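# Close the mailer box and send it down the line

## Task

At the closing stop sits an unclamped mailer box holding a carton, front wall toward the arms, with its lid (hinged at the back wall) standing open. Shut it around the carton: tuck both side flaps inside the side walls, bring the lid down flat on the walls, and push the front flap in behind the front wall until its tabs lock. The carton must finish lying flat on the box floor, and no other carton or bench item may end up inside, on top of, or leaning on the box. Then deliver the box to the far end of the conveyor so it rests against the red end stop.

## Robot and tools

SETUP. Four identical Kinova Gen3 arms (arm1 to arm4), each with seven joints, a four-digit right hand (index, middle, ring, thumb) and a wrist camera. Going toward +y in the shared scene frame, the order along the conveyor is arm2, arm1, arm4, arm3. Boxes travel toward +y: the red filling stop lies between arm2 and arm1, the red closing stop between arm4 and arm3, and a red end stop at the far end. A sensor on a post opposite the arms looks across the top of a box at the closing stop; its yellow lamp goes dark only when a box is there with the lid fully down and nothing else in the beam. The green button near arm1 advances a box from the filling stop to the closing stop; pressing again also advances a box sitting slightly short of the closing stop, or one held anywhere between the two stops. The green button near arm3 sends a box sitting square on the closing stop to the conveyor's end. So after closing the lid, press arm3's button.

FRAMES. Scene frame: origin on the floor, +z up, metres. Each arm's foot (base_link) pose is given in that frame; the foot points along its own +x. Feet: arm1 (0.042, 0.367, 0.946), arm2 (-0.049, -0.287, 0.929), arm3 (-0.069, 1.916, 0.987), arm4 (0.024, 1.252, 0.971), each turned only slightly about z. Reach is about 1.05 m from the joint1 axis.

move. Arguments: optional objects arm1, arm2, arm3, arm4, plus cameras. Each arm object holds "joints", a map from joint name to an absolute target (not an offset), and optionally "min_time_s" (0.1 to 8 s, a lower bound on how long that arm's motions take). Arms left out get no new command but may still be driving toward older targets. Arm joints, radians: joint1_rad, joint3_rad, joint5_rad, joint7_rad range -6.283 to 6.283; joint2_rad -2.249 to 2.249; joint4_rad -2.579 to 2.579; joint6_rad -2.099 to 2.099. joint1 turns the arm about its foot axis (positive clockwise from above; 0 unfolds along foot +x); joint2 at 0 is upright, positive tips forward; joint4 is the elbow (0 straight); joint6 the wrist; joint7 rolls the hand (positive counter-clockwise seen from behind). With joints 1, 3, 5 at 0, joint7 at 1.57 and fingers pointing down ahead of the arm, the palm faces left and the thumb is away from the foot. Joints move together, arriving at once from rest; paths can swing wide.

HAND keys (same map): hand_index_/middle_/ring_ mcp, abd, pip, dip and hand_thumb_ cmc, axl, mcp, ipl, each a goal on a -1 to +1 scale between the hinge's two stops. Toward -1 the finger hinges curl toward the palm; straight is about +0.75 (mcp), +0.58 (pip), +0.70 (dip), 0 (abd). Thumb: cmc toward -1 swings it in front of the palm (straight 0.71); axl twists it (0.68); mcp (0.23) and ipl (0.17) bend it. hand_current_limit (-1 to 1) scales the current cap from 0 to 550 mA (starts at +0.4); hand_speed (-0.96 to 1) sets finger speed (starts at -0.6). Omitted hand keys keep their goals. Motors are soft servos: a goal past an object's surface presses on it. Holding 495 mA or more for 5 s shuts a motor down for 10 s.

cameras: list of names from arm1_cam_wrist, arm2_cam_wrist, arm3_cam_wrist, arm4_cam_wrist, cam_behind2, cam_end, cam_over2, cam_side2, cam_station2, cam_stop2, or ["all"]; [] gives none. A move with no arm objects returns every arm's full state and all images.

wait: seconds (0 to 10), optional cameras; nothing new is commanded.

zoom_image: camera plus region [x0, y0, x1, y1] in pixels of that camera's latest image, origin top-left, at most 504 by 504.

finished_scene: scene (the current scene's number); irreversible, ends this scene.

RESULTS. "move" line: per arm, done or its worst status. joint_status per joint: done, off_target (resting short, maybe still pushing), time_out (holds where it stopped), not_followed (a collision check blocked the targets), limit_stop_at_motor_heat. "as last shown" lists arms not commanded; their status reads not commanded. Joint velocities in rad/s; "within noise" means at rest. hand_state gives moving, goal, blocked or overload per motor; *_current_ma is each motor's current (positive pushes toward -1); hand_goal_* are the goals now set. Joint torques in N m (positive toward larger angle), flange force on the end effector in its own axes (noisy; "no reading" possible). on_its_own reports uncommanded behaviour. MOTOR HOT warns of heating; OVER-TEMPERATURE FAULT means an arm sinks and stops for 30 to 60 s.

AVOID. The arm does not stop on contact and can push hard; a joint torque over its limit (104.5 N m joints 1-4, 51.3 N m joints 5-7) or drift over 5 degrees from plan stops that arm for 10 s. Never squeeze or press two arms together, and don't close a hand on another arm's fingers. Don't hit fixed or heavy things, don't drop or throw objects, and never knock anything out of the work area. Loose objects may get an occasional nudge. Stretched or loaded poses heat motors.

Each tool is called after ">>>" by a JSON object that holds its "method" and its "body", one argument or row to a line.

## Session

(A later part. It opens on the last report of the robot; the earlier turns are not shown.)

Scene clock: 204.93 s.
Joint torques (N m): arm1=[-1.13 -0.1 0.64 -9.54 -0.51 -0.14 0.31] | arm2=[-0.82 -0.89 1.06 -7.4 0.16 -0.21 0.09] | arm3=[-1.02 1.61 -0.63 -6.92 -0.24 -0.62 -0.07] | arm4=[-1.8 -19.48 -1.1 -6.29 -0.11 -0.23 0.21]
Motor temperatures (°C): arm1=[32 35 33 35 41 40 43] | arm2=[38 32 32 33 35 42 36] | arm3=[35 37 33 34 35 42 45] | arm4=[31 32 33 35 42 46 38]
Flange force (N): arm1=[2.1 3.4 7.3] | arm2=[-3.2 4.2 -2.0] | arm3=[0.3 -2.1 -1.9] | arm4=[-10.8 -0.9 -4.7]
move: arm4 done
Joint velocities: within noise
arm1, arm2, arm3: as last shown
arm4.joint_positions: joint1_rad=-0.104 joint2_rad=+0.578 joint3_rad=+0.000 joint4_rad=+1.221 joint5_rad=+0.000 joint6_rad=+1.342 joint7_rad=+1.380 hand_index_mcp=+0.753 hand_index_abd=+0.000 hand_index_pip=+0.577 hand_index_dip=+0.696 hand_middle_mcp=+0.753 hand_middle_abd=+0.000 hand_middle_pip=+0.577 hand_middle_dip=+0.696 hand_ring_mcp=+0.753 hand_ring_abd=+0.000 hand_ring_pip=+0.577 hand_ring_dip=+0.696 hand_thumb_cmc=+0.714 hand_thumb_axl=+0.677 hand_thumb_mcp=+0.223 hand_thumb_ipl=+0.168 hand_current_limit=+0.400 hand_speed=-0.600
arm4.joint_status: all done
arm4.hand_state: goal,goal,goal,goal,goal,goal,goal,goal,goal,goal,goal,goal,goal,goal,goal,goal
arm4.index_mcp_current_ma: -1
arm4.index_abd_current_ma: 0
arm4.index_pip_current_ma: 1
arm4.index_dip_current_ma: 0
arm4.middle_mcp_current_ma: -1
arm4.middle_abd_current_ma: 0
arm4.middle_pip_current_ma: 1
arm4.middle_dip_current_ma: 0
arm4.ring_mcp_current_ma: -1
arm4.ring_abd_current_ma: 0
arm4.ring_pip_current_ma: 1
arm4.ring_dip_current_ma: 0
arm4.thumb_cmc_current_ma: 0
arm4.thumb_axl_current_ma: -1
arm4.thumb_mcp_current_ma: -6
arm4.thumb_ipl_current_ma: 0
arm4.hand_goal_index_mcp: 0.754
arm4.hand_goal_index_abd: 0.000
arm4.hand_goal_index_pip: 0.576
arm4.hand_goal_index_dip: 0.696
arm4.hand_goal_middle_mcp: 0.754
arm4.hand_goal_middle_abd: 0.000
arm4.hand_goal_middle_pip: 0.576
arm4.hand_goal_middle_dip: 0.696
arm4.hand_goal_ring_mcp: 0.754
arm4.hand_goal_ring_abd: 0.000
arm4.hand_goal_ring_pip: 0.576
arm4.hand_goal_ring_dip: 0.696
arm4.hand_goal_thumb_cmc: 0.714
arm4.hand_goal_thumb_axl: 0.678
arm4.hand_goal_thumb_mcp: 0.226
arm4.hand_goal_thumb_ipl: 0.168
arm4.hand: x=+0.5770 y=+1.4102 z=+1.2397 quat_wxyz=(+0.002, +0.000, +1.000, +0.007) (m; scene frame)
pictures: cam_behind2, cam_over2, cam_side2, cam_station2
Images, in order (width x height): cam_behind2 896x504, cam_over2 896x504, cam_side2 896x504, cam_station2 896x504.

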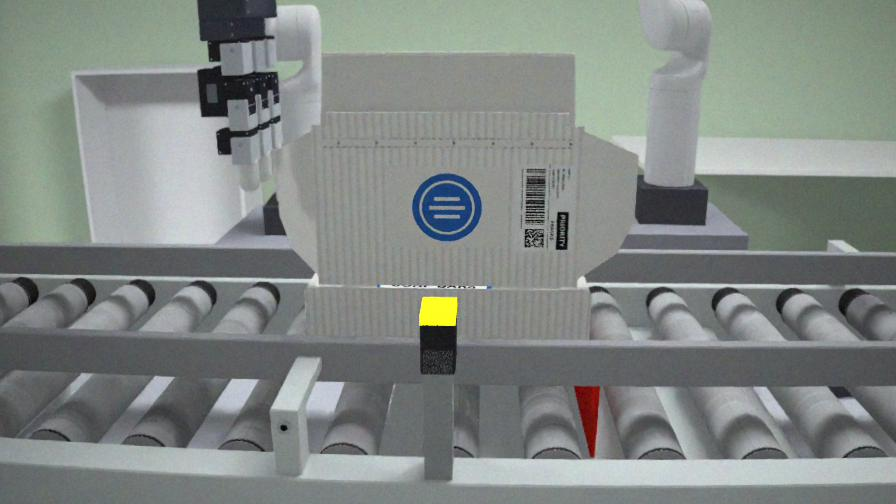

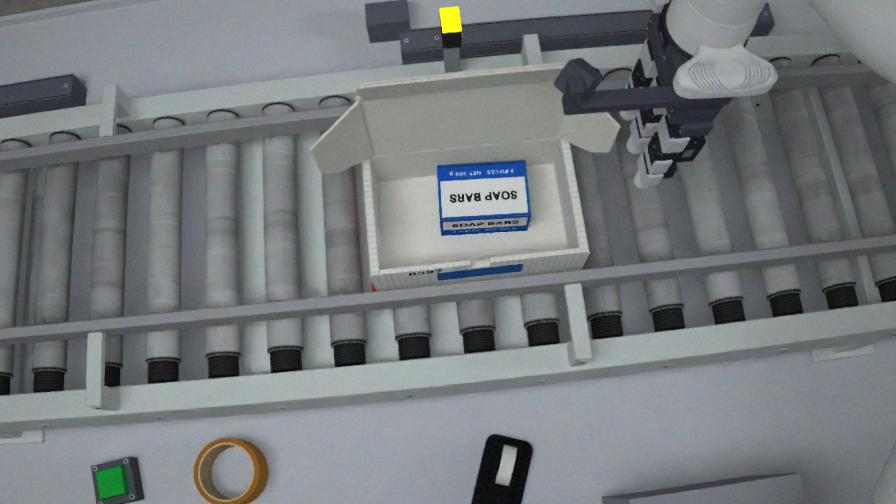

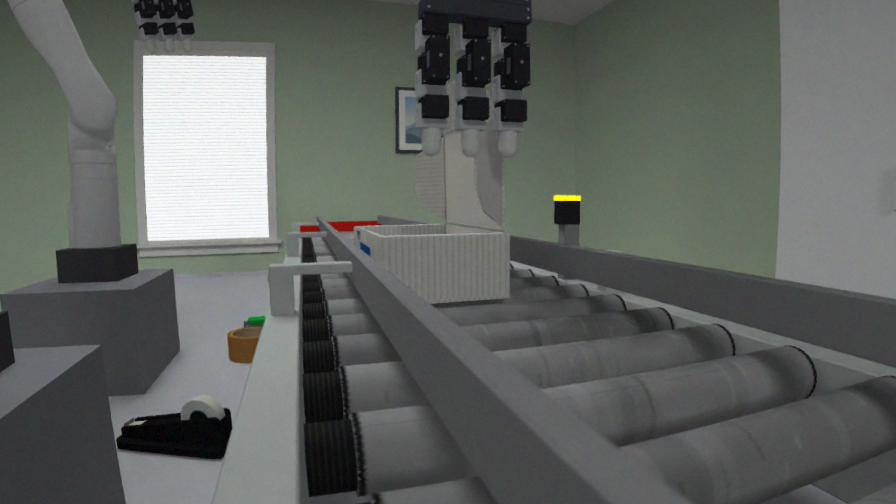

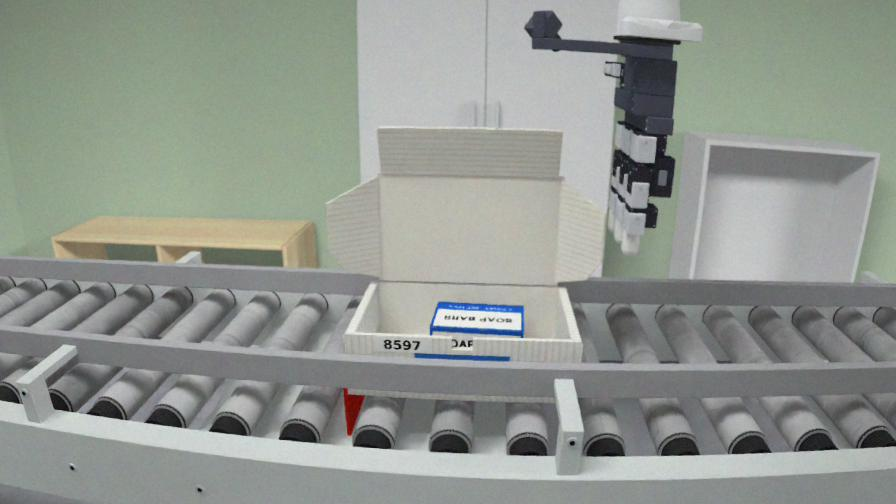

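>>> {"method": "move", "body": {
  "arm4": {"joints":{"joint1_rad":-0.208,"joint2_rad":0.581,"joint4_rad":1.217,"joint6_rad":1.3436,"joint7_rad":1.276},"min_time_s":2.5},
  "arm3": {"joints":{"joint1_rad":0.197,"joint2_rad":0.8735,"joint3_rad":0,"joint4_rad":0.7136,"joint5_rad":0,"joint6_rad":1.5545,"joint7_rad":-1.337}},
  "cameras": ["cam_behind2","cam_over2","cam_side2","cam_station2"]
}}

Scene clock: 288.23 s.
Joint torques (N m): arm1=[-1.18 -0.09 0.62 -9.59 -0.49 -0.17 0.33] | arm2=[-0.85 -0.82 1.09 -7.38 0.12 -0.23 0.09] | arm3=[-1.08 -23.24 -0.41 -7.77 -0.24 0.1 -0.14] | arm4=[-2.3 -19.4 -1.45 -6.5 -0.46 -0.36 0.22]
Motor temperatures (°C): arm1=[32 35 32 35 41 40 43] | arm2=[38 32 32 33 35 42 36] | arm3=[35 37 33 34 35 42 45] | arm4=[31 33 33 35 41 46 38]
Flange force (N): arm1=[2.2 3.5 7.4] | arm2=[-3.1 4.3 -2.1] | arm3=[3.6 2.9 -1.5] | arm4=[-10.3 -0.9 -4.7]
move: arm3 done; arm4 done
Joint velocities: within noise
arm1, arm2: as last shown
arm3.joint_positions: joint1_rad=+0.197 joint2_rad=+0.874 joint3_rad=+0.000 joint4_rad=+0.714 joint5_rad=+0.000 joint6_rad=+1.555 joint7_rad=-1.337 hand_index_mcp=+0.753 hand_index_abd=+0.000 hand_index_pip=+0.577 hand_index_dip=+0.696 hand_middle_mcp=+0.753 hand_middle_abd=+0.000 hand_middle_pip=+0.577 hand_middle_dip=+0.696 hand_ring_mcp=+0.753 hand_ring_abd=+0.000 hand_ring_pip=+0.577 hand_ring_dip=+0.696 hand_thumb_cmc=+0.714 hand_thumb_axl=+0.677 hand_thumb_mcp=+0.224 hand_thumb_ipl=+0.168 hand_current_limit=+0.400 hand_speed=-0.600
arm3.joint_status: all done
arm3.hand_state: goal,goal,goal,goal,goal,goal,goal,goal,goal,goal,goal,goal,goal,goal,goal,goal
arm3.index_mcp_current_ma: -2
arm3.index_abd_current_ma: 0
arm3.index_pip_current_ma: 2
arm3.index_dip_current_ma: 0
arm3.middle_mcp_current_ma: -2
arm3.middle_abd_current_ma: 0
arm3.middle_pip_current_ma: 2
arm3.middle_dip_current_ma: 0
arm3.ring_mcp_current_ma: -2
arm3.ring_abd_current_ma: 0
arm3.ring_pip_current_ma: 2
arm3.ring_dip_current_ma: 0
arm3.thumb_cmc_current_ma: 1
arm3.thumb_axl_current_ma: -2
arm3.thumb_mcp_current_ma: -8
arm3.thumb_ipl_current_ma: -1
arm3.hand_goal_index_mcp: 0.754
arm3.hand_goal_index_abd: 0.000
arm3.hand_goal_index_pip: 0.576
arm3.hand_goal_index_dip: 0.696
arm3.hand_goal_middle_mcp: 0.754
arm3.hand_goal_middle_abd: 0.000
arm3.hand_goal_middle_pip: 0.576
arm3.hand_goal_middle_dip: 0.696
arm3.hand_goal_ring_mcp: 0.754
arm3.hand_goal_ring_abd: 0.000
arm3.hand_goal_ring_pip: 0.576
arm3.hand_goal_ring_dip: 0.696
arm3.hand_goal_thumb_cmc: 0.714
arm3.hand_goal_thumb_axl: 0.678
arm3.hand_goal_thumb_mcp: 0.226
arm3.hand_goal_thumb_ipl: 0.168
arm3.hand: x=+0.5227 y=+1.6593 z=+1.2329 quat_wxyz=(-0.002, +1.000, +0.001, -0.001) (m; scene frame)
arm4.joint_positions: joint1_rad=-0.208 joint2_rad=+0.581 joint3_rad=+0.000 joint4_rad=+1.217 joint5_rad=+0.000 joint6_rad=+1.344 joint7_rad=+1.276 hand_index_mcp=+0.753 hand_index_abd=+0.000 hand_index_pip=+0.577 hand_index_dip=+0.696 hand_middle_mcp=+0.767 hand_middle_abd=-0.006 hand_middle_pip=+0.582 hand_middle_dip=+0.696 hand_ring_mcp=+0.753 hand_ring_abd=+0.000 hand_ring_pip=+0.577 hand_ring_dip=+0.696 hand_thumb_cmc=+0.714 hand_thumb_axl=+0.677 hand_thumb_mcp=+0.223 hand_thumb_ipl=+0.168 hand_current_limit=+0.400 hand_speed=-0.600
arm4.joint_status: all done
arm4.hand_state: goal,goal,goal,goal,goal,goal,goal,goal,goal,goal,goal,goal,goal,goal,goal,goal
arm4.index_mcp_current_ma: -1
arm4.index_abd_current_ma: 0
arm4.index_pip_current_ma: 1
arm4.index_dip_current_ma: 0
arm4.middle_mcp_current_ma: 33
arm4.middle_abd_current_ma: -9
arm4.middle_pip_current_ma: 11
arm4.middle_dip_current_ma: 0
arm4.ring_mcp_current_ma: -1
arm4.ring_abd_current_ma: 0
arm4.ring_pip_current_ma: 1
arm4.ring_dip_current_ma: 0
arm4.thumb_cmc_current_ma: 0
arm4.thumb_axl_current_ma: -1
arm4.thumb_mcp_current_ma: -6
arm4.thumb_ipl_current_ma: 0
arm4.hand_goal_index_mcp: 0.754
arm4.hand_goal_index_abd: 0.000
arm4.hand_goal_index_pip: 0.576
arm4.hand_goal_index_dip: 0.696
arm4.hand_goal_middle_mcp: 0.754
arm4.hand_goal_middle_abd: 0.000
arm4.hand_goal_middle_pip: 0.576
arm4.hand_goal_middle_dip: 0.696
arm4.hand_goal_ring_mcp: 0.754
arm4.hand_goal_ring_abd: 0.000
arm4.hand_goal_ring_pip: 0.576
arm4.hand_goal_ring_dip: 0.696
arm4.hand_goal_thumb_cmc: 0.714
arm4.hand_goal_thumb_axl: 0.678
arm4.hand_goal_thumb_mcp: 0.226
arm4.hand_goal_thumb_ipl: 0.168
arm4.hand: x=+0.5671 y=+1.4652 z=+1.2402 quat_wxyz=(+0.002, +0.000, +1.000, +0.007) (m; scene frame)
pictures: cam_behind2, cam_over2, cam_side2, cam_station2
Images, in order (width x height): cam_behind2 896x504, cam_over2 896x504, cam_side2 896x504, cam_station2 896x504.

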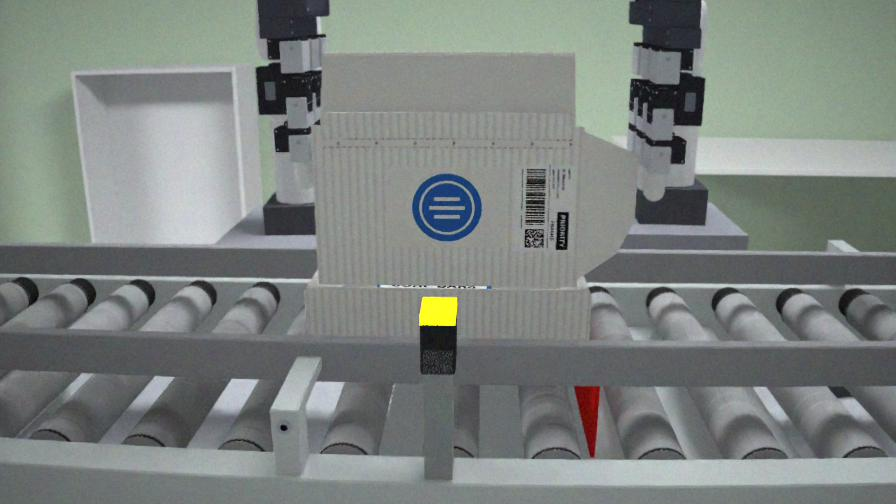

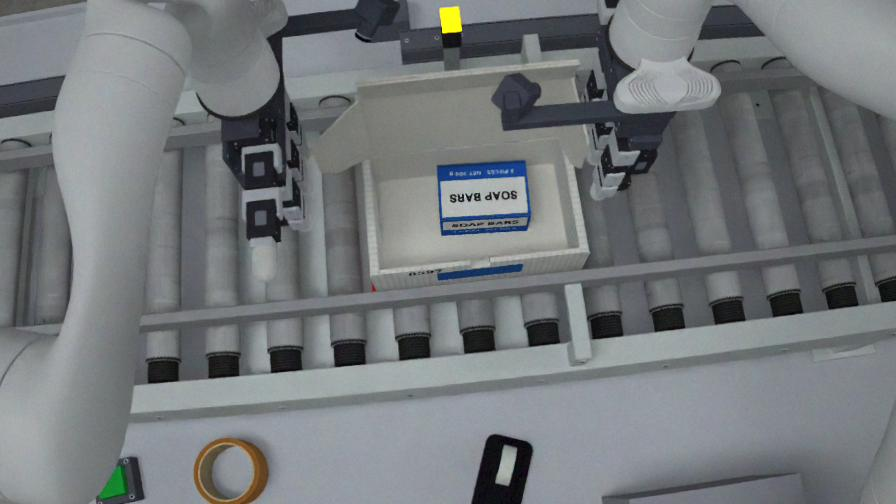

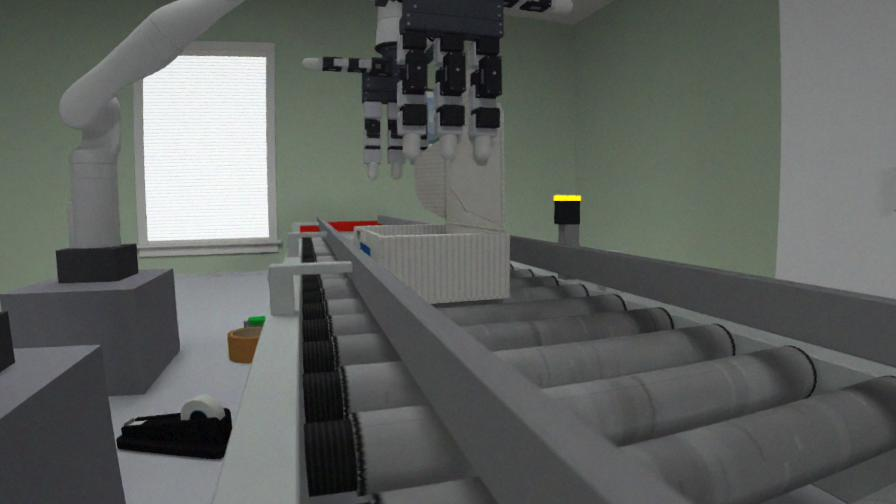

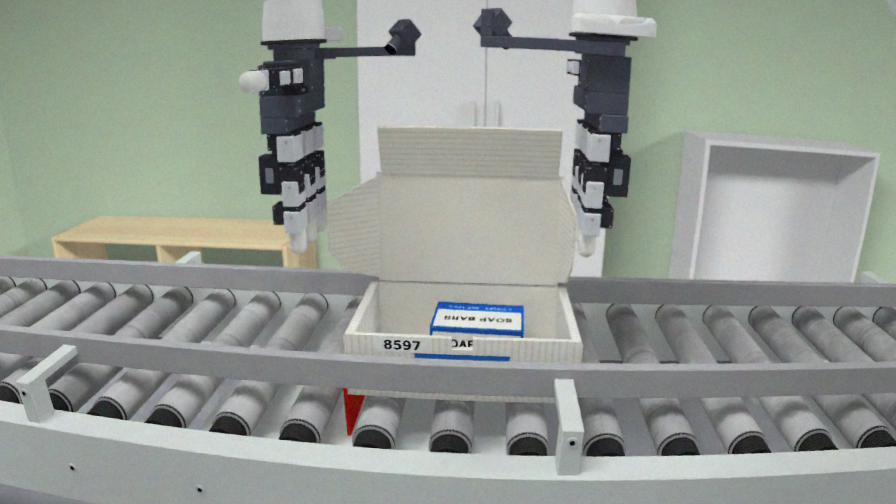

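>>> {"method": "zoom_image", "body": {
  "camera": "cam_over2",
  "region": [300, 40, 660, 300]
}}

>>> {"method": "move", "body": {
  "arm4": {"joints":{"joint1_rad":-0.104,"joint2_rad":0.578,"joint4_rad":1.2215,"joint6_rad":1.342,"joint7_rad":1.380},"min_time_s":1.5},
  "cameras": ["cam_over2"]
}}

>>> {"method": "zoom_image", "body": {
  "camera": "cam_over2",
  "region": [300, 40, 660, 300]
}}

Scaled by 1.400 from the camera's 896x504 image, which has a finer 1280x720 frame.

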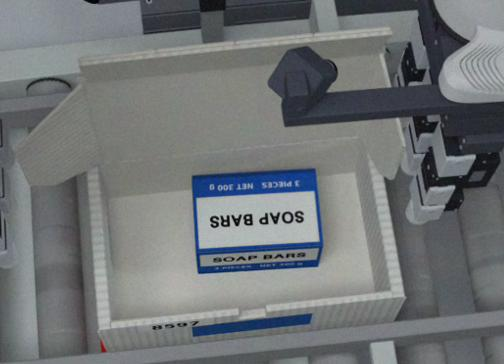

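Scene clock: 300.17 s.
Joint torques (N m): arm1=[-1.16 -0.11 0.6 -9.53 -0.51 -0.13 0.31] | arm2=[-0.78 -0.83 1.06 -7.39 0.13 -0.23 0.09] | arm3=[-1.12 -23.27 -0.37 -7.8 -0.25 0.04 -0.14] | arm4=[-1.84 -19.41 -1.08 -6.41 -0.14 -0.2 0.14]
Motor temperatures (°C): arm1=[32 35 32 35 41 40 43] | arm2=[38 32 32 33 35 42 36] | arm3=[35 37 33 34 35 42 45] | arm4=[31 34 33 35 41 46 38]
Flange force (N): arm1=[2.1 3.3 7.3] | arm2=[-3.1 4.2 -2.1] | arm3=[3.6 3.0 -1.5] | arm4=[-10.1 -1.3 -4.4]
move: arm4 done
Joint velocities: within noise
arm1, arm2, arm3: as last shown
arm4.joint_positions: joint1_rad=-0.104 joint2_rad=+0.578 joint3_rad=+0.000 joint4_rad=+1.222 joint5_rad=+0.000 joint6_rad=+1.342 joint7_rad=+1.380 hand_index_mcp=+0.753 hand_index_abd=+0.000 hand_index_pip=+0.577 hand_index_dip=+0.696 hand_middle_mcp=+0.756 hand_middle_abd=-0.001 hand_middle_pip=+0.579 hand_middle_dip=+0.696 hand_ring_mcp=+0.753 hand_ring_abd=+0.000 hand_ring_pip=+0.577 hand_ring_dip=+0.696 hand_thumb_cmc=+0.714 hand_thumb_axl=+0.677 hand_thumb_mcp=+0.223 hand_thumb_ipl=+0.168 hand_current_limit=+0.400 hand_speed=-0.600
arm4.joint_status: all done
arm4.hand_state: goal,goal,goal,goal,goal,goal,goal,goal,goal,goal,goal,goal,goal,goal,goal,goal
arm4.index_mcp_current_ma: -1
arm4.index_abd_current_ma: 0
arm4.index_pip_current_ma: 1
arm4.index_dip_current_ma: 0
arm4.middle_mcp_current_ma: 2
arm4.middle_abd_current_ma: -1
arm4.middle_pip_current_ma: 4
arm4.middle_dip_current_ma: 0
arm4.ring_mcp_current_ma: -1
arm4.ring_abd_current_ma: 0
arm4.ring_pip_current_ma: 1
arm4.ring_dip_current_ma: 0
arm4.thumb_cmc_current_ma: 0
arm4.thumb_axl_current_ma: -1
arm4.thumb_mcp_current_ma: -6
arm4.thumb_ipl_current_ma: 0
arm4.hand_goal_index_mcp: 0.754
arm4.hand_goal_index_abd: 0.000
arm4.hand_goal_index_pip: 0.576
arm4.hand_goal_index_dip: 0.696
arm4.hand_goal_middle_mcp: 0.754
arm4.hand_goal_middle_abd: 0.000
arm4.hand_goal_middle_pip: 0.576
arm4.hand_goal_middle_dip: 0.696
arm4.hand_goal_ring_mcp: 0.754
arm4.hand_goal_ring_abd: 0.000
arm4.hand_goal_ring_pip: 0.576
arm4.hand_goal_ring_dip: 0.696
arm4.hand_goal_thumb_cmc: 0.714
arm4.hand_goal_thumb_axl: 0.678
arm4.hand_goal_thumb_mcp: 0.226
arm4.hand_goal_thumb_ipl: 0.168
arm4.hand: x=+0.5769 y=+1.4102 z=+1.2396 quat_wxyz=(+0.002, +0.000, +1.000, +0.007) (m; scene frame)
pictures: cam_over2
Images, in order (width x height): cam_over2 896x504.

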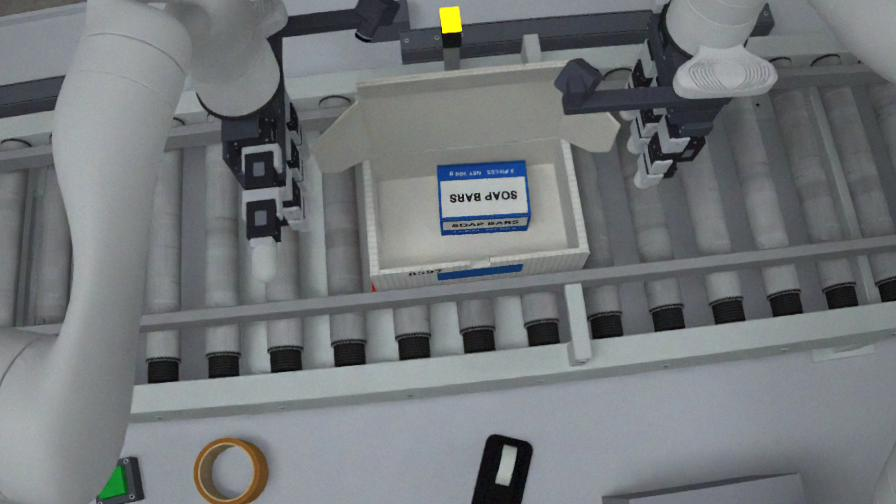

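Scaled by 1.400 from the camera's 896x504 image, which has a finer 1280x720 frame.

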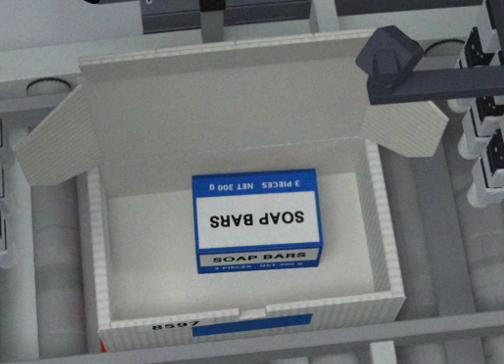

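>>> {"method": "move", "body": {
  "arm4": {"joints":{"joint1_rad":-0.017,"joint2_rad":0.770,"joint4_rad":1.061,"joint6_rad":1.311,"joint7_rad":1.467,"hand_index_mcp":0.137,"hand_middle_mcp":0.60,"hand_ring_mcp":0.60}},
  "arm3": {"joints":{"hand_middle_mcp":0.60,"hand_ring_mcp":0.60,"hand_index_mcp":0.60}}
}}

>>> {"method": "move", "body": {
  "arm4": {"joints":{"joint1_rad":-0.140,"joint2_rad":0.795,"joint4_rad":1.011,"joint6_rad":1.335,"joint7_rad":1.344},"min_time_s":2.5},
  "arm3": {"joints":{"joint1_rad":0.292,"joint2_rad":0.960,"joint4_rad":0.727,"joint6_rad":1.455,"joint7_rad":-1.242},"min_time_s":2.5},
  "cameras": ["cam_behind2","cam_over2","cam_side2","cam_station2"]
}}

Scene clock: 457.23 s.
Joint torques (N m): arm1=[-1.15 -0.11 0.62 -9.56 -0.47 -0.15 0.31] | arm2=[-0.78 -0.8 1.07 -7.4 0.14 -0.2 0.08] | arm3=[-0.89 -23.18 -0.25 -7.73 -0.08 0.09 -0.13] | arm4=[-1.91 -22.28 -1.14 -6.25 -0.18 -0.16 0.17]
Motor temperatures (°C): arm1=[32 35 32 35 41 39 43] | arm2=[38 32 31 33 35 41 36] | arm3=[35 40 33 35 35 42 44] | arm4=[31 37 33 35 41 46 38]
Flange force (N): arm1=[2.1 3.4 7.3] | arm2=[-3.0 4.2 -1.9] | arm3=[3.7 2.6 -1.6] | arm4=[-12.1 -1.7 -3.7]
move: arm3 done; arm4 done
Joint velocities: within noise
arm1, arm2: as last shown
arm3.joint_positions: joint1_rad=+0.197 joint2_rad=+0.874 joint3_rad=+0.000 joint4_rad=+0.714 joint5_rad=+0.000 joint6_rad=+1.555 joint7_rad=-1.337 hand_index_mcp=+0.603 hand_index_abd=+0.000 hand_index_pip=+0.577 hand_index_dip=+0.696 hand_middle_mcp=+0.603 hand_middle_abd=+0.000 hand_middle_pip=+0.577 hand_middle_dip=+0.696 hand_ring_mcp=+0.608 hand_ring_abd=-0.001 hand_ring_pip=+0.577 hand_ring_dip=+0.696 hand_thumb_cmc=+0.714 hand_thumb_axl=+0.677 hand_thumb_mcp=+0.224 hand_thumb_ipl=+0.168 hand_current_limit=+0.400 hand_speed=-0.600
arm3.joint_status: all done
arm3.hand_state: goal,goal,goal,goal,goal,goal,goal,goal,goal,goal,goal,goal,goal,goal,goal,goal
arm3.index_mcp_current_ma: 9
arm3.index_abd_current_ma: 0
arm3.index_pip_current_ma: 2
arm3.index_dip_current_ma: 0
arm3.middle_mcp_current_ma: 11
arm3.middle_abd_current_ma: 0
arm3.middle_pip_current_ma: 2
arm3.middle_dip_current_ma: 0
arm3.ring_mcp_current_ma: 30
arm3.ring_abd_current_ma: -2
arm3.ring_pip_current_ma: 3
arm3.ring_dip_current_ma: 0
arm3.thumb_cmc_current_ma: 1
arm3.thumb_axl_current_ma: -2
arm3.thumb_mcp_current_ma: -8
arm3.thumb_ipl_current_ma: -1
arm3.hand_goal_index_mcp: 0.600
arm3.hand_goal_index_abd: 0.000
arm3.hand_goal_index_pip: 0.576
arm3.hand_goal_index_dip: 0.696
arm3.hand_goal_middle_mcp: 0.600
arm3.hand_goal_middle_abd: 0.000
arm3.hand_goal_middle_pip: 0.576
arm3.hand_goal_middle_dip: 0.696
arm3.hand_goal_ring_mcp: 0.600
arm3.hand_goal_ring_abd: 0.000
arm3.hand_goal_ring_pip: 0.576
arm3.hand_goal_ring_dip: 0.696
arm3.hand_goal_thumb_cmc: 0.714
arm3.hand_goal_thumb_axl: 0.678
arm3.hand_goal_thumb_mcp: 0.226
arm3.hand_goal_thumb_ipl: 0.168
arm3.hand: x=+0.5227 y=+1.6593 z=+1.2329 quat_wxyz=(-0.002, +1.000, +0.001, -0.001) (m; scene frame)
arm4.joint_positions: joint1_rad=-0.017 joint2_rad=+0.770 joint3_rad=+0.000 joint4_rad=+1.061 joint5_rad=+0.000 joint6_rad=+1.311 joint7_rad=+1.467 hand_index_mcp=+0.155 hand_index_abd=-0.003 hand_index_pip=+0.583 hand_index_dip=+0.699 hand_middle_mcp=+0.604 hand_middle_abd=-0.003 hand_middle_pip=+0.579 hand_middle_dip=+0.698 hand_ring_mcp=+0.603 hand_ring_abd=+0.000 hand_ring_pip=+0.577 hand_ring_dip=+0.696 hand_thumb_cmc=+0.714 hand_thumb_axl=+0.677 hand_thumb_mcp=+0.223 hand_thumb_ipl=+0.168 hand_current_limit=+0.400 hand_speed=-0.600
arm4.joint_status: all done
arm4.hand_state: goal,goal,goal,goal,goal,goal,goal,goal,goal,goal,goal,goal,goal,goal,goal,goal
arm4.index_mcp_current_ma: 45
arm4.index_abd_current_ma: -5
arm4.index_pip_current_ma: 13
arm4.index_dip_current_ma: 5
arm4.middle_mcp_current_ma: 8
arm4.middle_abd_current_ma: -4
arm4.middle_pip_current_ma: 6
arm4.middle_dip_current_ma: 3
arm4.ring_mcp_current_ma: 5
arm4.ring_abd_current_ma: 0
arm4.ring_pip_current_ma: 1
arm4.ring_dip_current_ma: 0
arm4.thumb_cmc_current_ma: 0
arm4.thumb_axl_current_ma: -1
arm4.thumb_mcp_current_ma: -6
arm4.thumb_ipl_current_ma: 0
arm4.hand_goal_index_mcp: 0.138
arm4.hand_goal_index_abd: 0.000
arm4.hand_goal_index_pip: 0.576
arm4.hand_goal_index_dip: 0.696
arm4.hand_goal_middle_mcp: 0.600
arm4.hand_goal_middle_abd: 0.000
arm4.hand_goal_middle_pip: 0.576
arm4.hand_goal_middle_dip: 0.696
arm4.hand_goal_ring_mcp: 0.600
arm4.hand_goal_ring_abd: 0.000
arm4.hand_goal_ring_pip: 0.576
arm4.hand_goal_ring_dip: 0.696
arm4.hand_goal_thumb_cmc: 0.714
arm4.hand_goal_thumb_axl: 0.678
arm4.hand_goal_thumb_mcp: 0.226
arm4.hand_goal_thumb_ipl: 0.168
arm4.hand: x=+0.6420 y=+1.3709 z=+1.1793 quat_wxyz=(+0.001, +0.000, +1.000, +0.007) (m; scene frame)
pictures: none

Scene clock: 460.10 s.
Joint torques (N m): arm1=[-1.11 -0.08 0.63 -9.56 -0.49 -0.15 0.3] | arm2=[-0.85 -0.86 1.07 -7.38 0.17 -0.23 0.09] | arm3=[0.29 -22.84 0.82 -7.55 0.67 -0.46 -0.23] | arm4=[-2.9 -22.48 -1.91 -6.62 -0.85 -0.64 0.12]
Motor temperatures (°C): arm1=[32 35 32 35 41 39 43] | arm2=[38 32 31 33 35 41 36] | arm3=[35 40 33 35 35 42 44] | arm4=[31 37 33 35 41 46 38]
Flange force (N): arm1=[2.2 3.4 7.4] | arm2=[-3.2 4.3 -2.1] | arm3=[2.6 0.8 -3.5] | arm4=[-12.2 -1.8 -4.6]
move: arm3 done; arm4 done
Joint velocities: within noise
arm1, arm2: as last shown
arm3.joint_positions: joint1_rad=+0.292 joint2_rad=+0.960 joint3_rad=+0.000 joint4_rad=+0.727 joint5_rad=+0.000 joint6_rad=+1.455 joint7_rad=-1.242 hand_index_mcp=+0.603 hand_index_abd=+0.000 hand_index_pip=+0.577 hand_index_dip=+0.696 hand_middle_mcp=+0.595 hand_middle_abd=+0.023 hand_middle_pip=+0.575 hand_middle_dip=+0.696 hand_ring_mcp=+0.648 hand_ring_abd=-0.007 hand_ring_pip=+0.602 hand_ring_dip=+0.708 hand_thumb_cmc=+0.714 hand_thumb_axl=+0.677 hand_thumb_mcp=+0.224 hand_thumb_ipl=+0.168 hand_current_limit=+0.400 hand_speed=-0.600
arm3.joint_status: all done
arm3.hand_state: goal,goal,goal,goal,goal,blocked,goal,goal,blocked,goal,blocked,goal,goal,goal,goal,goal
arm3.index_mcp_current_ma: 9
arm3.index_abd_current_ma: 0
arm3.index_pip_current_ma: 2
arm3.index_dip_current_ma: 0
arm3.middle_mcp_current_ma: -15
arm3.middle_abd_current_ma: 75
arm3.middle_pip_current_ma: -3
arm3.middle_dip_current_ma: 0
arm3.ring_mcp_current_ma: 209
arm3.ring_abd_current_ma: -20
arm3.ring_pip_current_ma: 97
arm3.ring_dip_current_ma: 40
arm3.thumb_cmc_current_ma: 1
arm3.thumb_axl_current_ma: -2
arm3.thumb_mcp_current_ma: -8
arm3.thumb_ipl_current_ma: -1
arm3.hand_goal_index_mcp: 0.600
arm3.hand_goal_index_abd: 0.000
arm3.hand_goal_index_pip: 0.576
arm3.hand_goal_index_dip: 0.696
arm3.hand_goal_middle_mcp: 0.600
arm3.hand_goal_middle_abd: 0.000
arm3.hand_goal_middle_pip: 0.576
arm3.hand_goal_middle_dip: 0.696
arm3.hand_goal_ring_mcp: 0.600
arm3.hand_goal_ring_abd: 0.000
arm3.hand_goal_ring_pip: 0.576
arm3.hand_goal_ring_dip: 0.696
arm3.hand_goal_thumb_cmc: 0.714
arm3.hand_goal_thumb_axl: 0.678
arm3.hand_goal_thumb_mcp: 0.226
arm3.hand_goal_thumb_ipl: 0.168
arm3.hand: x=+0.5225 y=+1.5956 z=+1.1725 quat_wxyz=(-0.002, +1.000, +0.001, -0.001) (m; scene frame)
arm4.joint_positions: joint1_rad=-0.140 joint2_rad=+0.795 joint3_rad=+0.000 joint4_rad=+1.011 joint5_rad=+0.000 joint6_rad=+1.335 joint7_rad=+1.344 hand_index_mcp=+0.154 hand_index_abd=-0.003 hand_index_pip=+0.583 hand_index_dip=+0.699 hand_middle_mcp=+0.611 hand_middle_abd=-0.003 hand_middle_pip=+0.581 hand_middle_dip=+0.698 hand_ring_mcp=+0.624 hand_ring_abd=-0.010 hand_ring_pip=+0.590 hand_ring_dip=+0.701 hand_thumb_cmc=+0.714 hand_thumb_axl=+0.677 hand_thumb_mcp=+0.223 hand_thumb_ipl=+0.168 hand_current_limit=+0.400 hand_speed=-0.600
arm4.joint_status: all done
arm4.hand_state: goal,goal,goal,goal,goal,goal,goal,goal,blocked,goal,goal,goal,goal,goal,goal,goal
arm4.index_mcp_current_ma: 43
arm4.index_abd_current_ma: -5
arm4.index_pip_current_ma: 13
arm4.index_dip_current_ma: 5
arm4.middle_mcp_current_ma: 25
arm4.middle_abd_current_ma: -4
arm4.middle_pip_current_ma: 9
arm4.middle_dip_current_ma: 3
arm4.ring_mcp_current_ma: 69
arm4.ring_abd_current_ma: -19
arm4.ring_pip_current_ma: 32
arm4.ring_dip_current_ma: 10
arm4.thumb_cmc_current_ma: 0
arm4.thumb_axl_current_ma: -1
arm4.thumb_mcp_current_ma: -6
arm4.thumb_ipl_current_ma: 0
arm4.hand_goal_index_mcp: 0.138
arm4.hand_goal_index_abd: 0.000
arm4.hand_goal_index_pip: 0.576
arm4.hand_goal_index_dip: 0.696
arm4.hand_goal_middle_mcp: 0.600
arm4.hand_goal_middle_abd: 0.000
arm4.hand_goal_middle_pip: 0.576
arm4.hand_goal_middle_dip: 0.696
arm4.hand_goal_ring_mcp: 0.600
arm4.hand_goal_ring_abd: 0.000
arm4.hand_goal_ring_pip: 0.576
arm4.hand_goal_ring_dip: 0.696
arm4.hand_goal_thumb_cmc: 0.714
arm4.hand_goal_thumb_axl: 0.678
arm4.hand_goal_thumb_mcp: 0.226
arm4.hand_goal_thumb_ipl: 0.168
arm4.hand: x=+0.6424 y=+1.4459 z=+1.1807 quat_wxyz=(+0.002, +0.000, +1.000, +0.007) (m; scene frame)
pictures: cam_behind2, cam_over2, cam_side2, cam_station2
Images, in order (width x height): cam_behind2 896x504, cam_over2 896x504, cam_side2 896x504, cam_station2 896x504.

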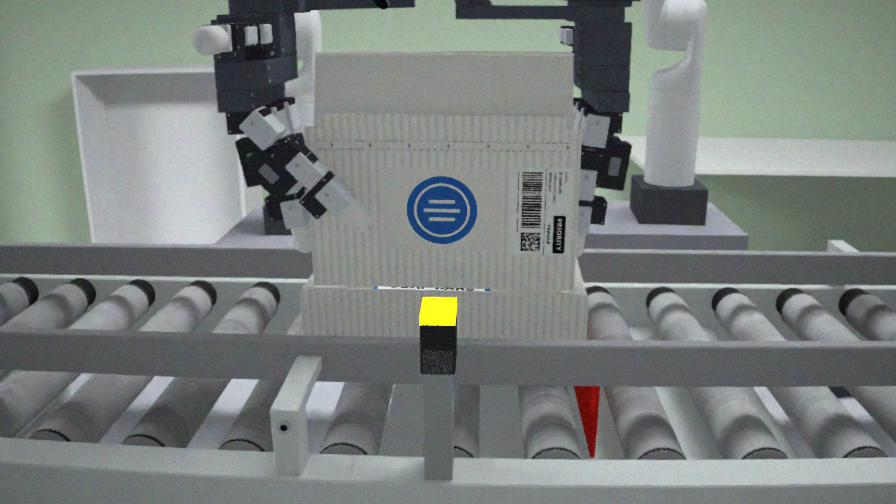

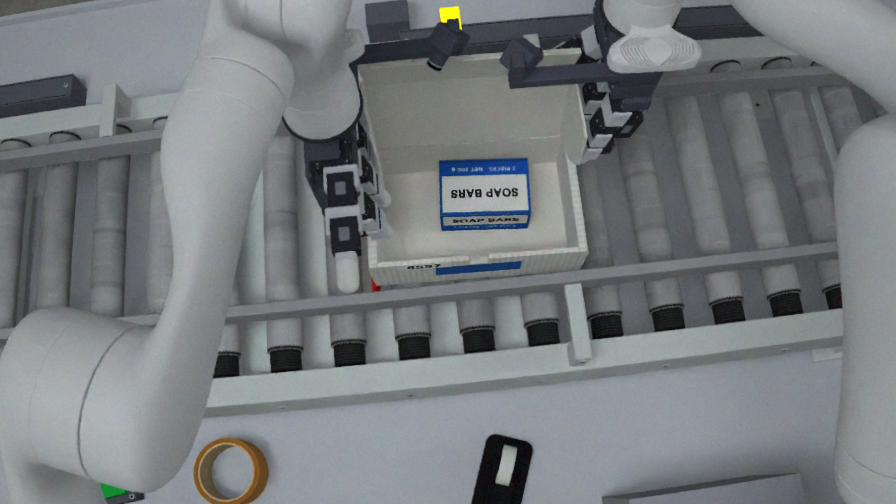

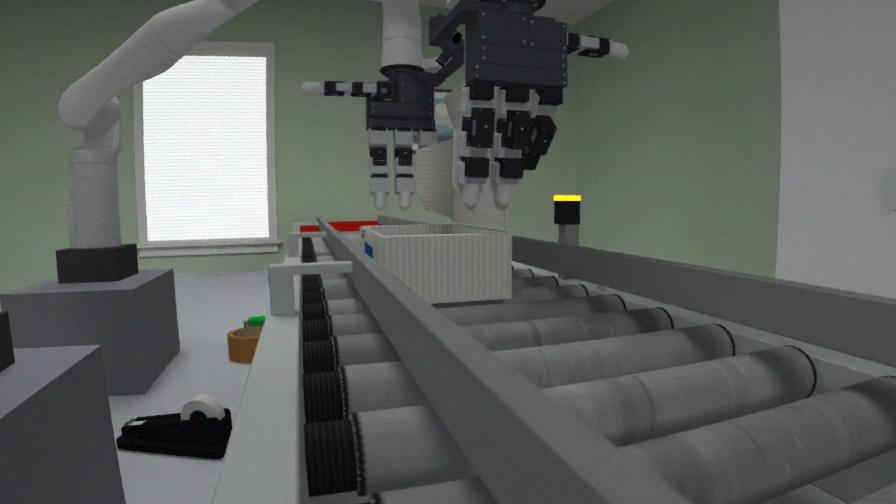

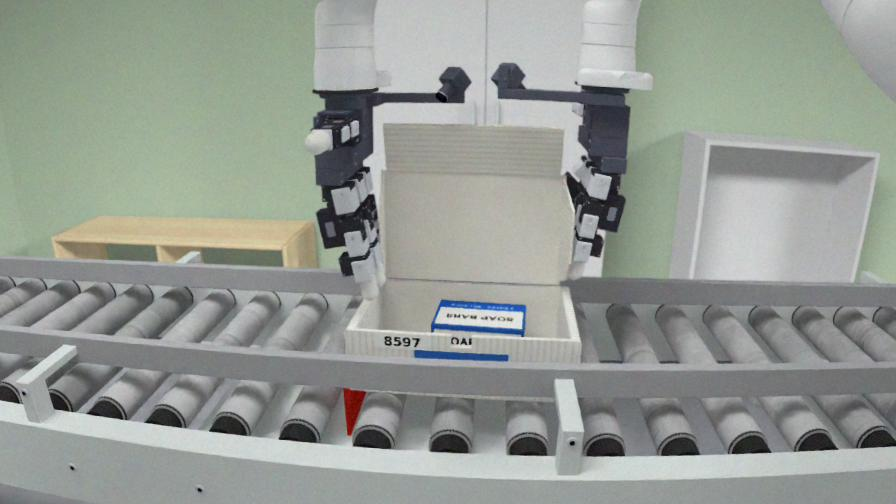

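>>> {"method": "zoom_image", "body": {
  "camera": "cam_over2",
  "region": [310, 30, 650, 300]
}}

>>> {"method": "zoom_image", "body": {
  "camera": "cam_behind2",
  "region": [220, 30, 660, 340]
}}

Scaled by 1.482 from the camera's 896x504 image, which has a finer 1280x720 frame.

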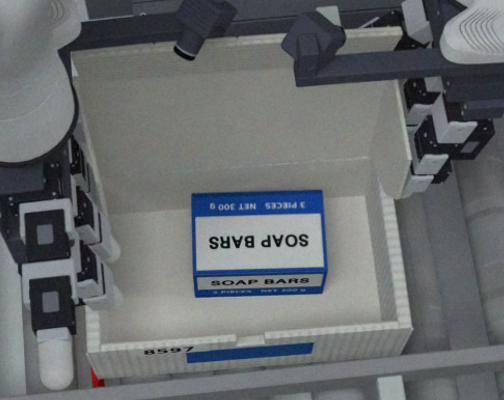

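Scaled by 1.145 from the camera's 896x504 image, which has a finer 1280x720 frame.

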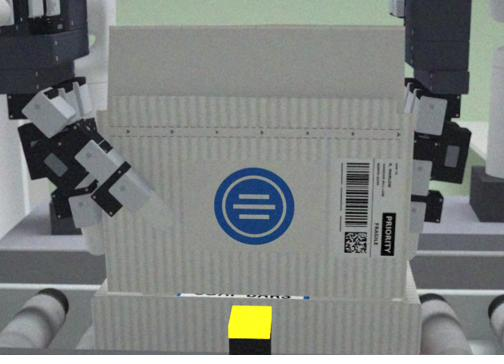

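>>> {"method": "move", "body": {
  "arm4": {"joints":{"joint1_rad":-0.182,"joint2_rad":0.654,"joint4_rad":1.284,"joint6_rad":1.204,"joint7_rad":1.302},"min_time_s":3},
  "arm3": {"joints":{"joint1_rad":0.283,"joint2_rad":0.900,"joint4_rad":0.850,"joint6_rad":1.391,"joint7_rad":-1.251},"min_time_s":3},
  "cameras": ["cam_behind2","cam_over2","cam_side2","cam_station2"]
}}

Scene clock: 494.50 s.
Joint torques (N m): arm1=[-1.17 -0.14 0.62 -9.54 -0.51 -0.15 0.31] | arm2=[-0.83 -0.83 1.05 -7.37 0.15 -0.2 0.08] | arm3=[-0.65 -26.96 0.22 -11.12 0.3 -1.85 -0.07] | arm4=[-7.2 -17.89 -6 -1.8 -2.7 2.56 1.04]
Motor temperatures (°C): arm1=[32 35 32 35 41 39 43] | arm2=[38 32 31 33 34 41 36] | arm3=[35 40 33 34 35 42 44] | arm4=[31 37 33 35 41 46 38]
Flange force (N): arm1=[2.0 3.3 7.2] | arm2=[-3.1 4.2 -2.0] | arm3=[-1.6 0.5 3.2] | arm4=[-19.6 -6.5 -5.5]
move: arm3 done; arm4 done
Joint velocities: within noise
arm1.joint_positions: joint1_rad=-0.800 joint2_rad=-0.375 joint3_rad=-0.093 joint4_rad=+1.476 joint5_rad=-0.024 joint6_rad=+1.941 joint7_rad=+1.786 hand_index_mcp=+0.753 hand_index_abd=+0.000 hand_index_pip=+0.577 hand_index_dip=+0.696 hand_middle_mcp=+0.753 hand_middle_abd=+0.000 hand_middle_pip=+0.577 hand_middle_dip=+0.696 hand_ring_mcp=+0.753 hand_ring_abd=+0.000 hand_ring_pip=+0.577 hand_ring_dip=+0.696 hand_thumb_cmc=+0.714 hand_thumb_axl=+0.677 hand_thumb_mcp=+0.224 hand_thumb_ipl=+0.168 hand_current_limit=+0.400 hand_speed=-0.600
arm1.joint_status: not commanded
arm1.hand_state: goal,goal,goal,goal,goal,goal,goal,goal,goal,goal,goal,goal,goal,goal,goal,goal
arm1.index_mcp_current_ma: -2
arm1.index_abd_current_ma: 0
arm1.index_pip_current_ma: 2
arm1.index_dip_current_ma: 0
arm1.middle_mcp_current_ma: -2
arm1.middle_abd_current_ma: 0
arm1.middle_pip_current_ma: 2
arm1.middle_dip_current_ma: 0
arm1.ring_mcp_current_ma: -2
arm1.ring_abd_current_ma: 0
arm1.ring_pip_current_ma: 2
arm1.ring_dip_current_ma: 0
arm1.thumb_cmc_current_ma: 1
arm1.thumb_axl_current_ma: -2
arm1.thumb_mcp_current_ma: -9
arm1.thumb_ipl_current_ma: -1
arm1.hand_goal_index_mcp: 0.754
arm1.hand_goal_index_abd: 0.000
arm1.hand_goal_index_pip: 0.576
arm1.hand_goal_index_dip: 0.696
arm1.hand_goal_middle_mcp: 0.754
arm1.hand_goal_middle_abd: 0.000
arm1.hand_goal_middle_pip: 0.576
arm1.hand_goal_middle_dip: 0.696
arm1.hand_goal_ring_mcp: 0.754
arm1.hand_goal_ring_abd: 0.000
arm1.hand_goal_ring_pip: 0.576
arm1.hand_goal_ring_dip: 0.696
arm1.hand_goal_thumb_cmc: 0.714
arm1.hand_goal_thumb_axl: 0.678
arm1.hand_goal_thumb_mcp: 0.226
arm1.hand_goal_thumb_ipl: 0.168
arm1.hand: x=+0.0719 y=+0.5348 z=+1.4659 quat_wxyz=(+0.048, -0.562, +0.826, +0.020) (m; scene frame)
arm2.joint_positions: joint1_rad=+0.131 joint2_rad=-0.418 joint3_rad=-0.038 joint4_rad=+1.515 joint5_rad=-0.067 joint6_rad=+1.958 joint7_rad=+1.639 hand_index_mcp=+0.753 hand_index_abd=+0.000 hand_index_pip=+0.577 hand_index_dip=+0.696 hand_middle_mcp=+0.753 hand_middle_abd=+0.000 hand_middle_pip=+0.577 hand_middle_dip=+0.696 hand_ring_mcp=+0.753 hand_ring_abd=+0.000 hand_ring_pip=+0.577 hand_ring_dip=+0.696 hand_thumb_cmc=+0.714 hand_thumb_axl=+0.677 hand_thumb_mcp=+0.224 hand_thumb_ipl=+0.168 hand_current_limit=+0.400 hand_speed=-0.600
arm2.joint_status: not commanded
arm2.hand_state: goal,goal,goal,goal,goal,overload,goal,goal,goal,goal,goal,goal,goal,goal,goal,goal
arm2.index_mcp_current_ma: -2
arm2.index_abd_current_ma: 0
arm2.index_pip_current_ma: 2
arm2.index_dip_current_ma: 0
arm2.middle_mcp_current_ma: -2
arm2.middle_abd_current_ma: 0
arm2.middle_pip_current_ma: 2
arm2.middle_dip_current_ma: 0
arm2.ring_mcp_current_ma: -2
arm2.ring_abd_current_ma: 0
arm2.ring_pip_current_ma: 2
arm2.ring_dip_current_ma: 0
arm2.thumb_cmc_current_ma: 1
arm2.thumb_axl_current_ma: -2
arm2.thumb_mcp_current_ma: -8
arm2.thumb_ipl_current_ma: -1
arm2.hand_goal_index_mcp: 0.754
arm2.hand_goal_index_abd: 0.000
arm2.hand_goal_index_pip: 0.576
arm2.hand_goal_index_dip: 0.696
arm2.hand_goal_middle_mcp: 0.754
arm2.hand_goal_middle_abd: 0.000
arm2.hand_goal_middle_pip: 0.576
arm2.hand_goal_middle_dip: 0.696
arm2.hand_goal_ring_mcp: 0.754
arm2.hand_goal_ring_abd: 0.000
arm2.hand_goal_ring_pip: 0.576
arm2.hand_goal_ring_dip: 0.696
arm2.hand_goal_thumb_cmc: 0.714
arm2.hand_goal_thumb_axl: 0.678
arm2.hand_goal_thumb_mcp: 0.226
arm2.hand_goal_thumb_ipl: 0.168
arm2.hand: x=+0.1135 y=-0.2342 z=+1.4473 quat_wxyz=(+0.046, +0.053, +0.997, +0.017) (m; scene frame)
arm3.joint_positions: joint1_rad=+0.283 joint2_rad=+0.900 joint3_rad=+0.000 joint4_rad=+0.850 joint5_rad=+0.000 joint6_rad=+1.391 joint7_rad=-1.251 hand_index_mcp=+0.603 hand_index_abd=+0.000 hand_index_pip=+0.577 hand_index_dip=+0.696 hand_middle_mcp=+0.636 hand_middle_abd=+0.053 hand_middle_pip=+0.590 hand_middle_dip=+0.697 hand_ring_mcp=+0.633 hand_ring_abd=-0.009 hand_ring_pip=+0.596 hand_ring_dip=+0.708 hand_thumb_cmc=+0.714 hand_thumb_axl=+0.677 hand_thumb_mcp=+0.224 hand_thumb_ipl=+0.168 hand_current_limit=+0.400 hand_speed=-0.600
arm3.joint_status: all done
arm3.hand_state: goal,goal,goal,goal,blocked,blocked,goal,goal,blocked,goal,goal,goal,goal,goal,goal,goal
arm3.index_mcp_current_ma: 9
arm3.index_abd_current_ma: 0
arm3.index_pip_current_ma: 2
arm3.index_dip_current_ma: 0
arm3.middle_mcp_current_ma: 149
arm3.middle_abd_current_ma: 187
arm3.middle_pip_current_ma: 49
arm3.middle_dip_current_ma: 4
arm3.ring_mcp_current_ma: 138
arm3.ring_abd_current_ma: -25
arm3.ring_pip_current_ma: 72
arm3.ring_dip_current_ma: 40
arm3.thumb_cmc_current_ma: 1
arm3.thumb_axl_current_ma: -2
arm3.thumb_mcp_current_ma: -8
arm3.thumb_ipl_current_ma: -1
arm3.hand_goal_index_mcp: 0.600
arm3.hand_goal_index_abd: 0.000
arm3.hand_goal_index_pip: 0.576
arm3.hand_goal_index_dip: 0.696
arm3.hand_goal_middle_mcp: 0.600
arm3.hand_goal_middle_abd: 0.000
arm3.hand_goal_middle_pip: 0.576
arm3.hand_goal_middle_dip: 0.696
arm3.hand_goal_ring_mcp: 0.600
arm3.hand_goal_ring_abd: 0.000
arm3.hand_goal_ring_pip: 0.576
arm3.hand_goal_ring_dip: 0.696
arm3.hand_goal_thumb_cmc: 0.714
arm3.hand_goal_thumb_axl: 0.678
arm3.hand_goal_thumb_mcp: 0.226
arm3.hand_goal_thumb_ipl: 0.168
arm3.hand: x=+0.5077 y=+1.6066 z=+1.1732 quat_wxyz=(-0.001, +1.000, +0.001, -0.001) (m; scene frame)
arm4.joint_positions: joint1_rad=-0.182 joint2_rad=+0.654 joint3_rad=+0.000 joint4_rad=+1.284 joint5_rad=+0.000 joint6_rad=+1.204 joint7_rad=+1.302 hand_index_mcp=+0.162 hand_index_abd=+0.120 hand_index_pip=+0.587 hand_index_dip=+0.699 hand_middle_mcp=+0.658 hand_middle_abd=+0.025 hand_middle_pip=+0.611 hand_middle_dip=+0.715 hand_ring_mcp=+0.617 hand_ring_abd=+0.002 hand_ring_pip=+0.587 hand_ring_dip=+0.701 hand_thumb_cmc=+0.714 hand_thumb_axl=+0.677 hand_thumb_mcp=+0.223 hand_thumb_ipl=+0.168 hand_current_limit=+0.400 hand_speed=-0.600
arm4.joint_status: all done
arm4.hand_state: blocked,blocked,goal,goal,blocked,blocked,blocked,goal,goal,goal,goal,goal,goal,goal,goal,goal
arm4.index_mcp_current_ma: 69
arm4.index_abd_current_ma: 385
arm4.index_pip_current_ma: 24
arm4.index_dip_current_ma: 6
arm4.middle_mcp_current_ma: 204
arm4.middle_abd_current_ma: 59
arm4.middle_pip_current_ma: 101
arm4.middle_dip_current_ma: 48
arm4.ring_mcp_current_ma: 47
arm4.ring_abd_current_ma: 3
arm4.ring_pip_current_ma: 23
arm4.ring_dip_current_ma: 10
arm4.thumb_cmc_current_ma: 0
arm4.thumb_axl_current_ma: -1
arm4.thumb_mcp_current_ma: -6
arm4.thumb_ipl_current_ma: 0
arm4.hand_goal_index_mcp: 0.138
arm4.hand_goal_index_abd: 0.000
arm4.hand_goal_index_pip: 0.576
arm4.hand_goal_index_dip: 0.696
arm4.hand_goal_middle_mcp: 0.600
arm4.hand_goal_middle_abd: 0.000
arm4.hand_goal_middle_pip: 0.576
arm4.hand_goal_middle_dip: 0.696
arm4.hand_goal_ring_mcp: 0.600
arm4.hand_goal_ring_abd: 0.000
arm4.hand_goal_ring_pip: 0.576
arm4.hand_goal_ring_dip: 0.696
arm4.hand_goal_thumb_cmc: 0.714
arm4.hand_goal_thumb_axl: 0.678
arm4.hand_goal_thumb_mcp: 0.226
arm4.hand_goal_thumb_ipl: 0.168
arm4.hand: x=+0.5822 y=+1.4557 z=+1.1802 quat_wxyz=(+0.001, +0.000, +1.000, +0.007) (m; scene frame)
pictures: cam_behind2, cam_over2, cam_side2, cam_station2
Images, in order (width x height): cam_behind2 896x504, cam_over2 896x504, cam_side2 896x504, cam_station2 896x504.

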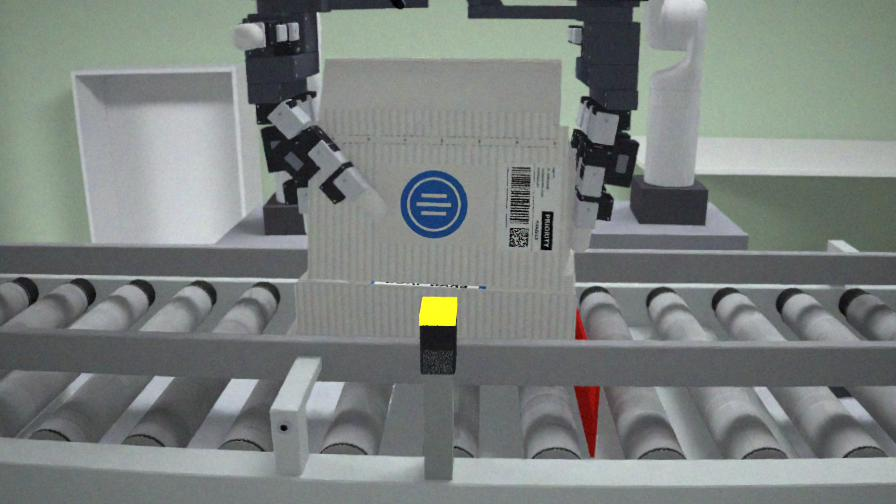

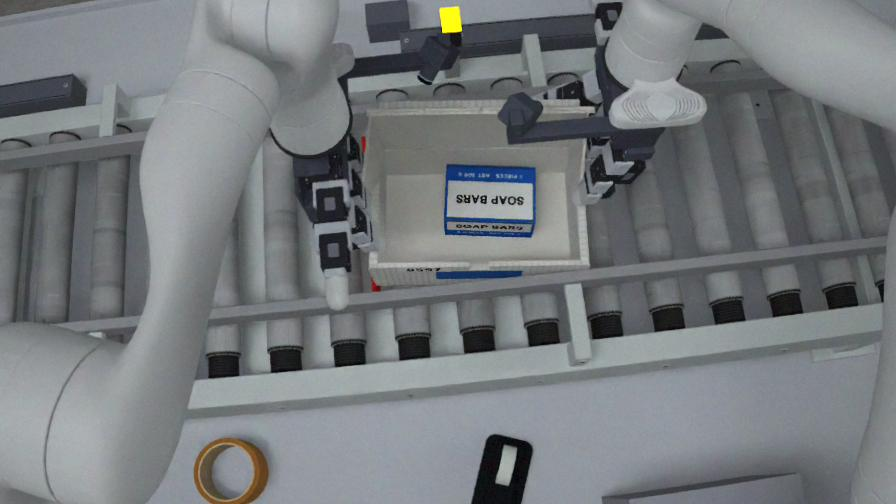

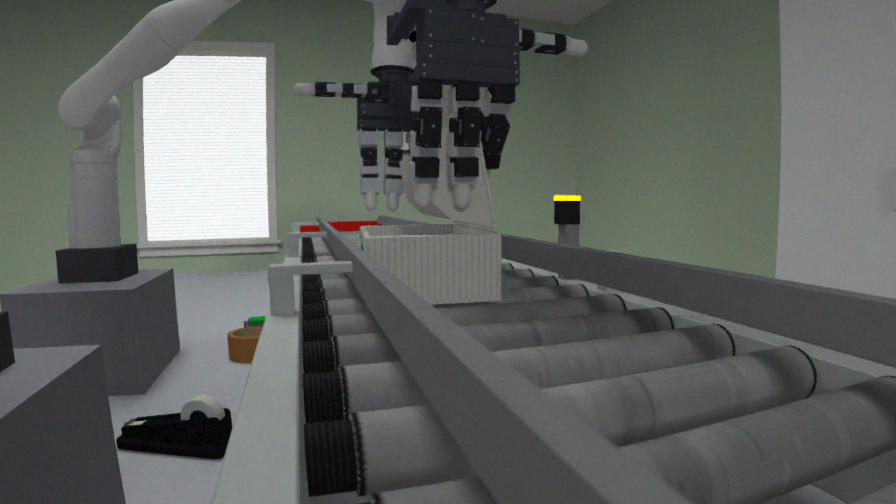

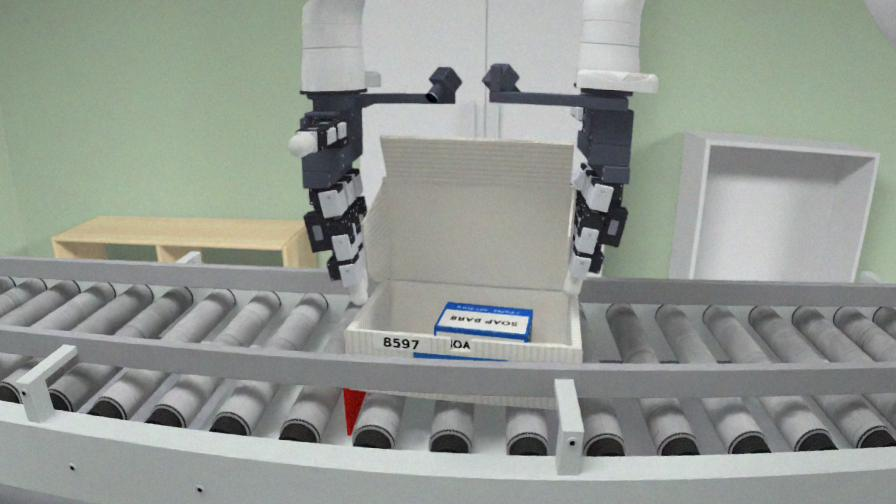

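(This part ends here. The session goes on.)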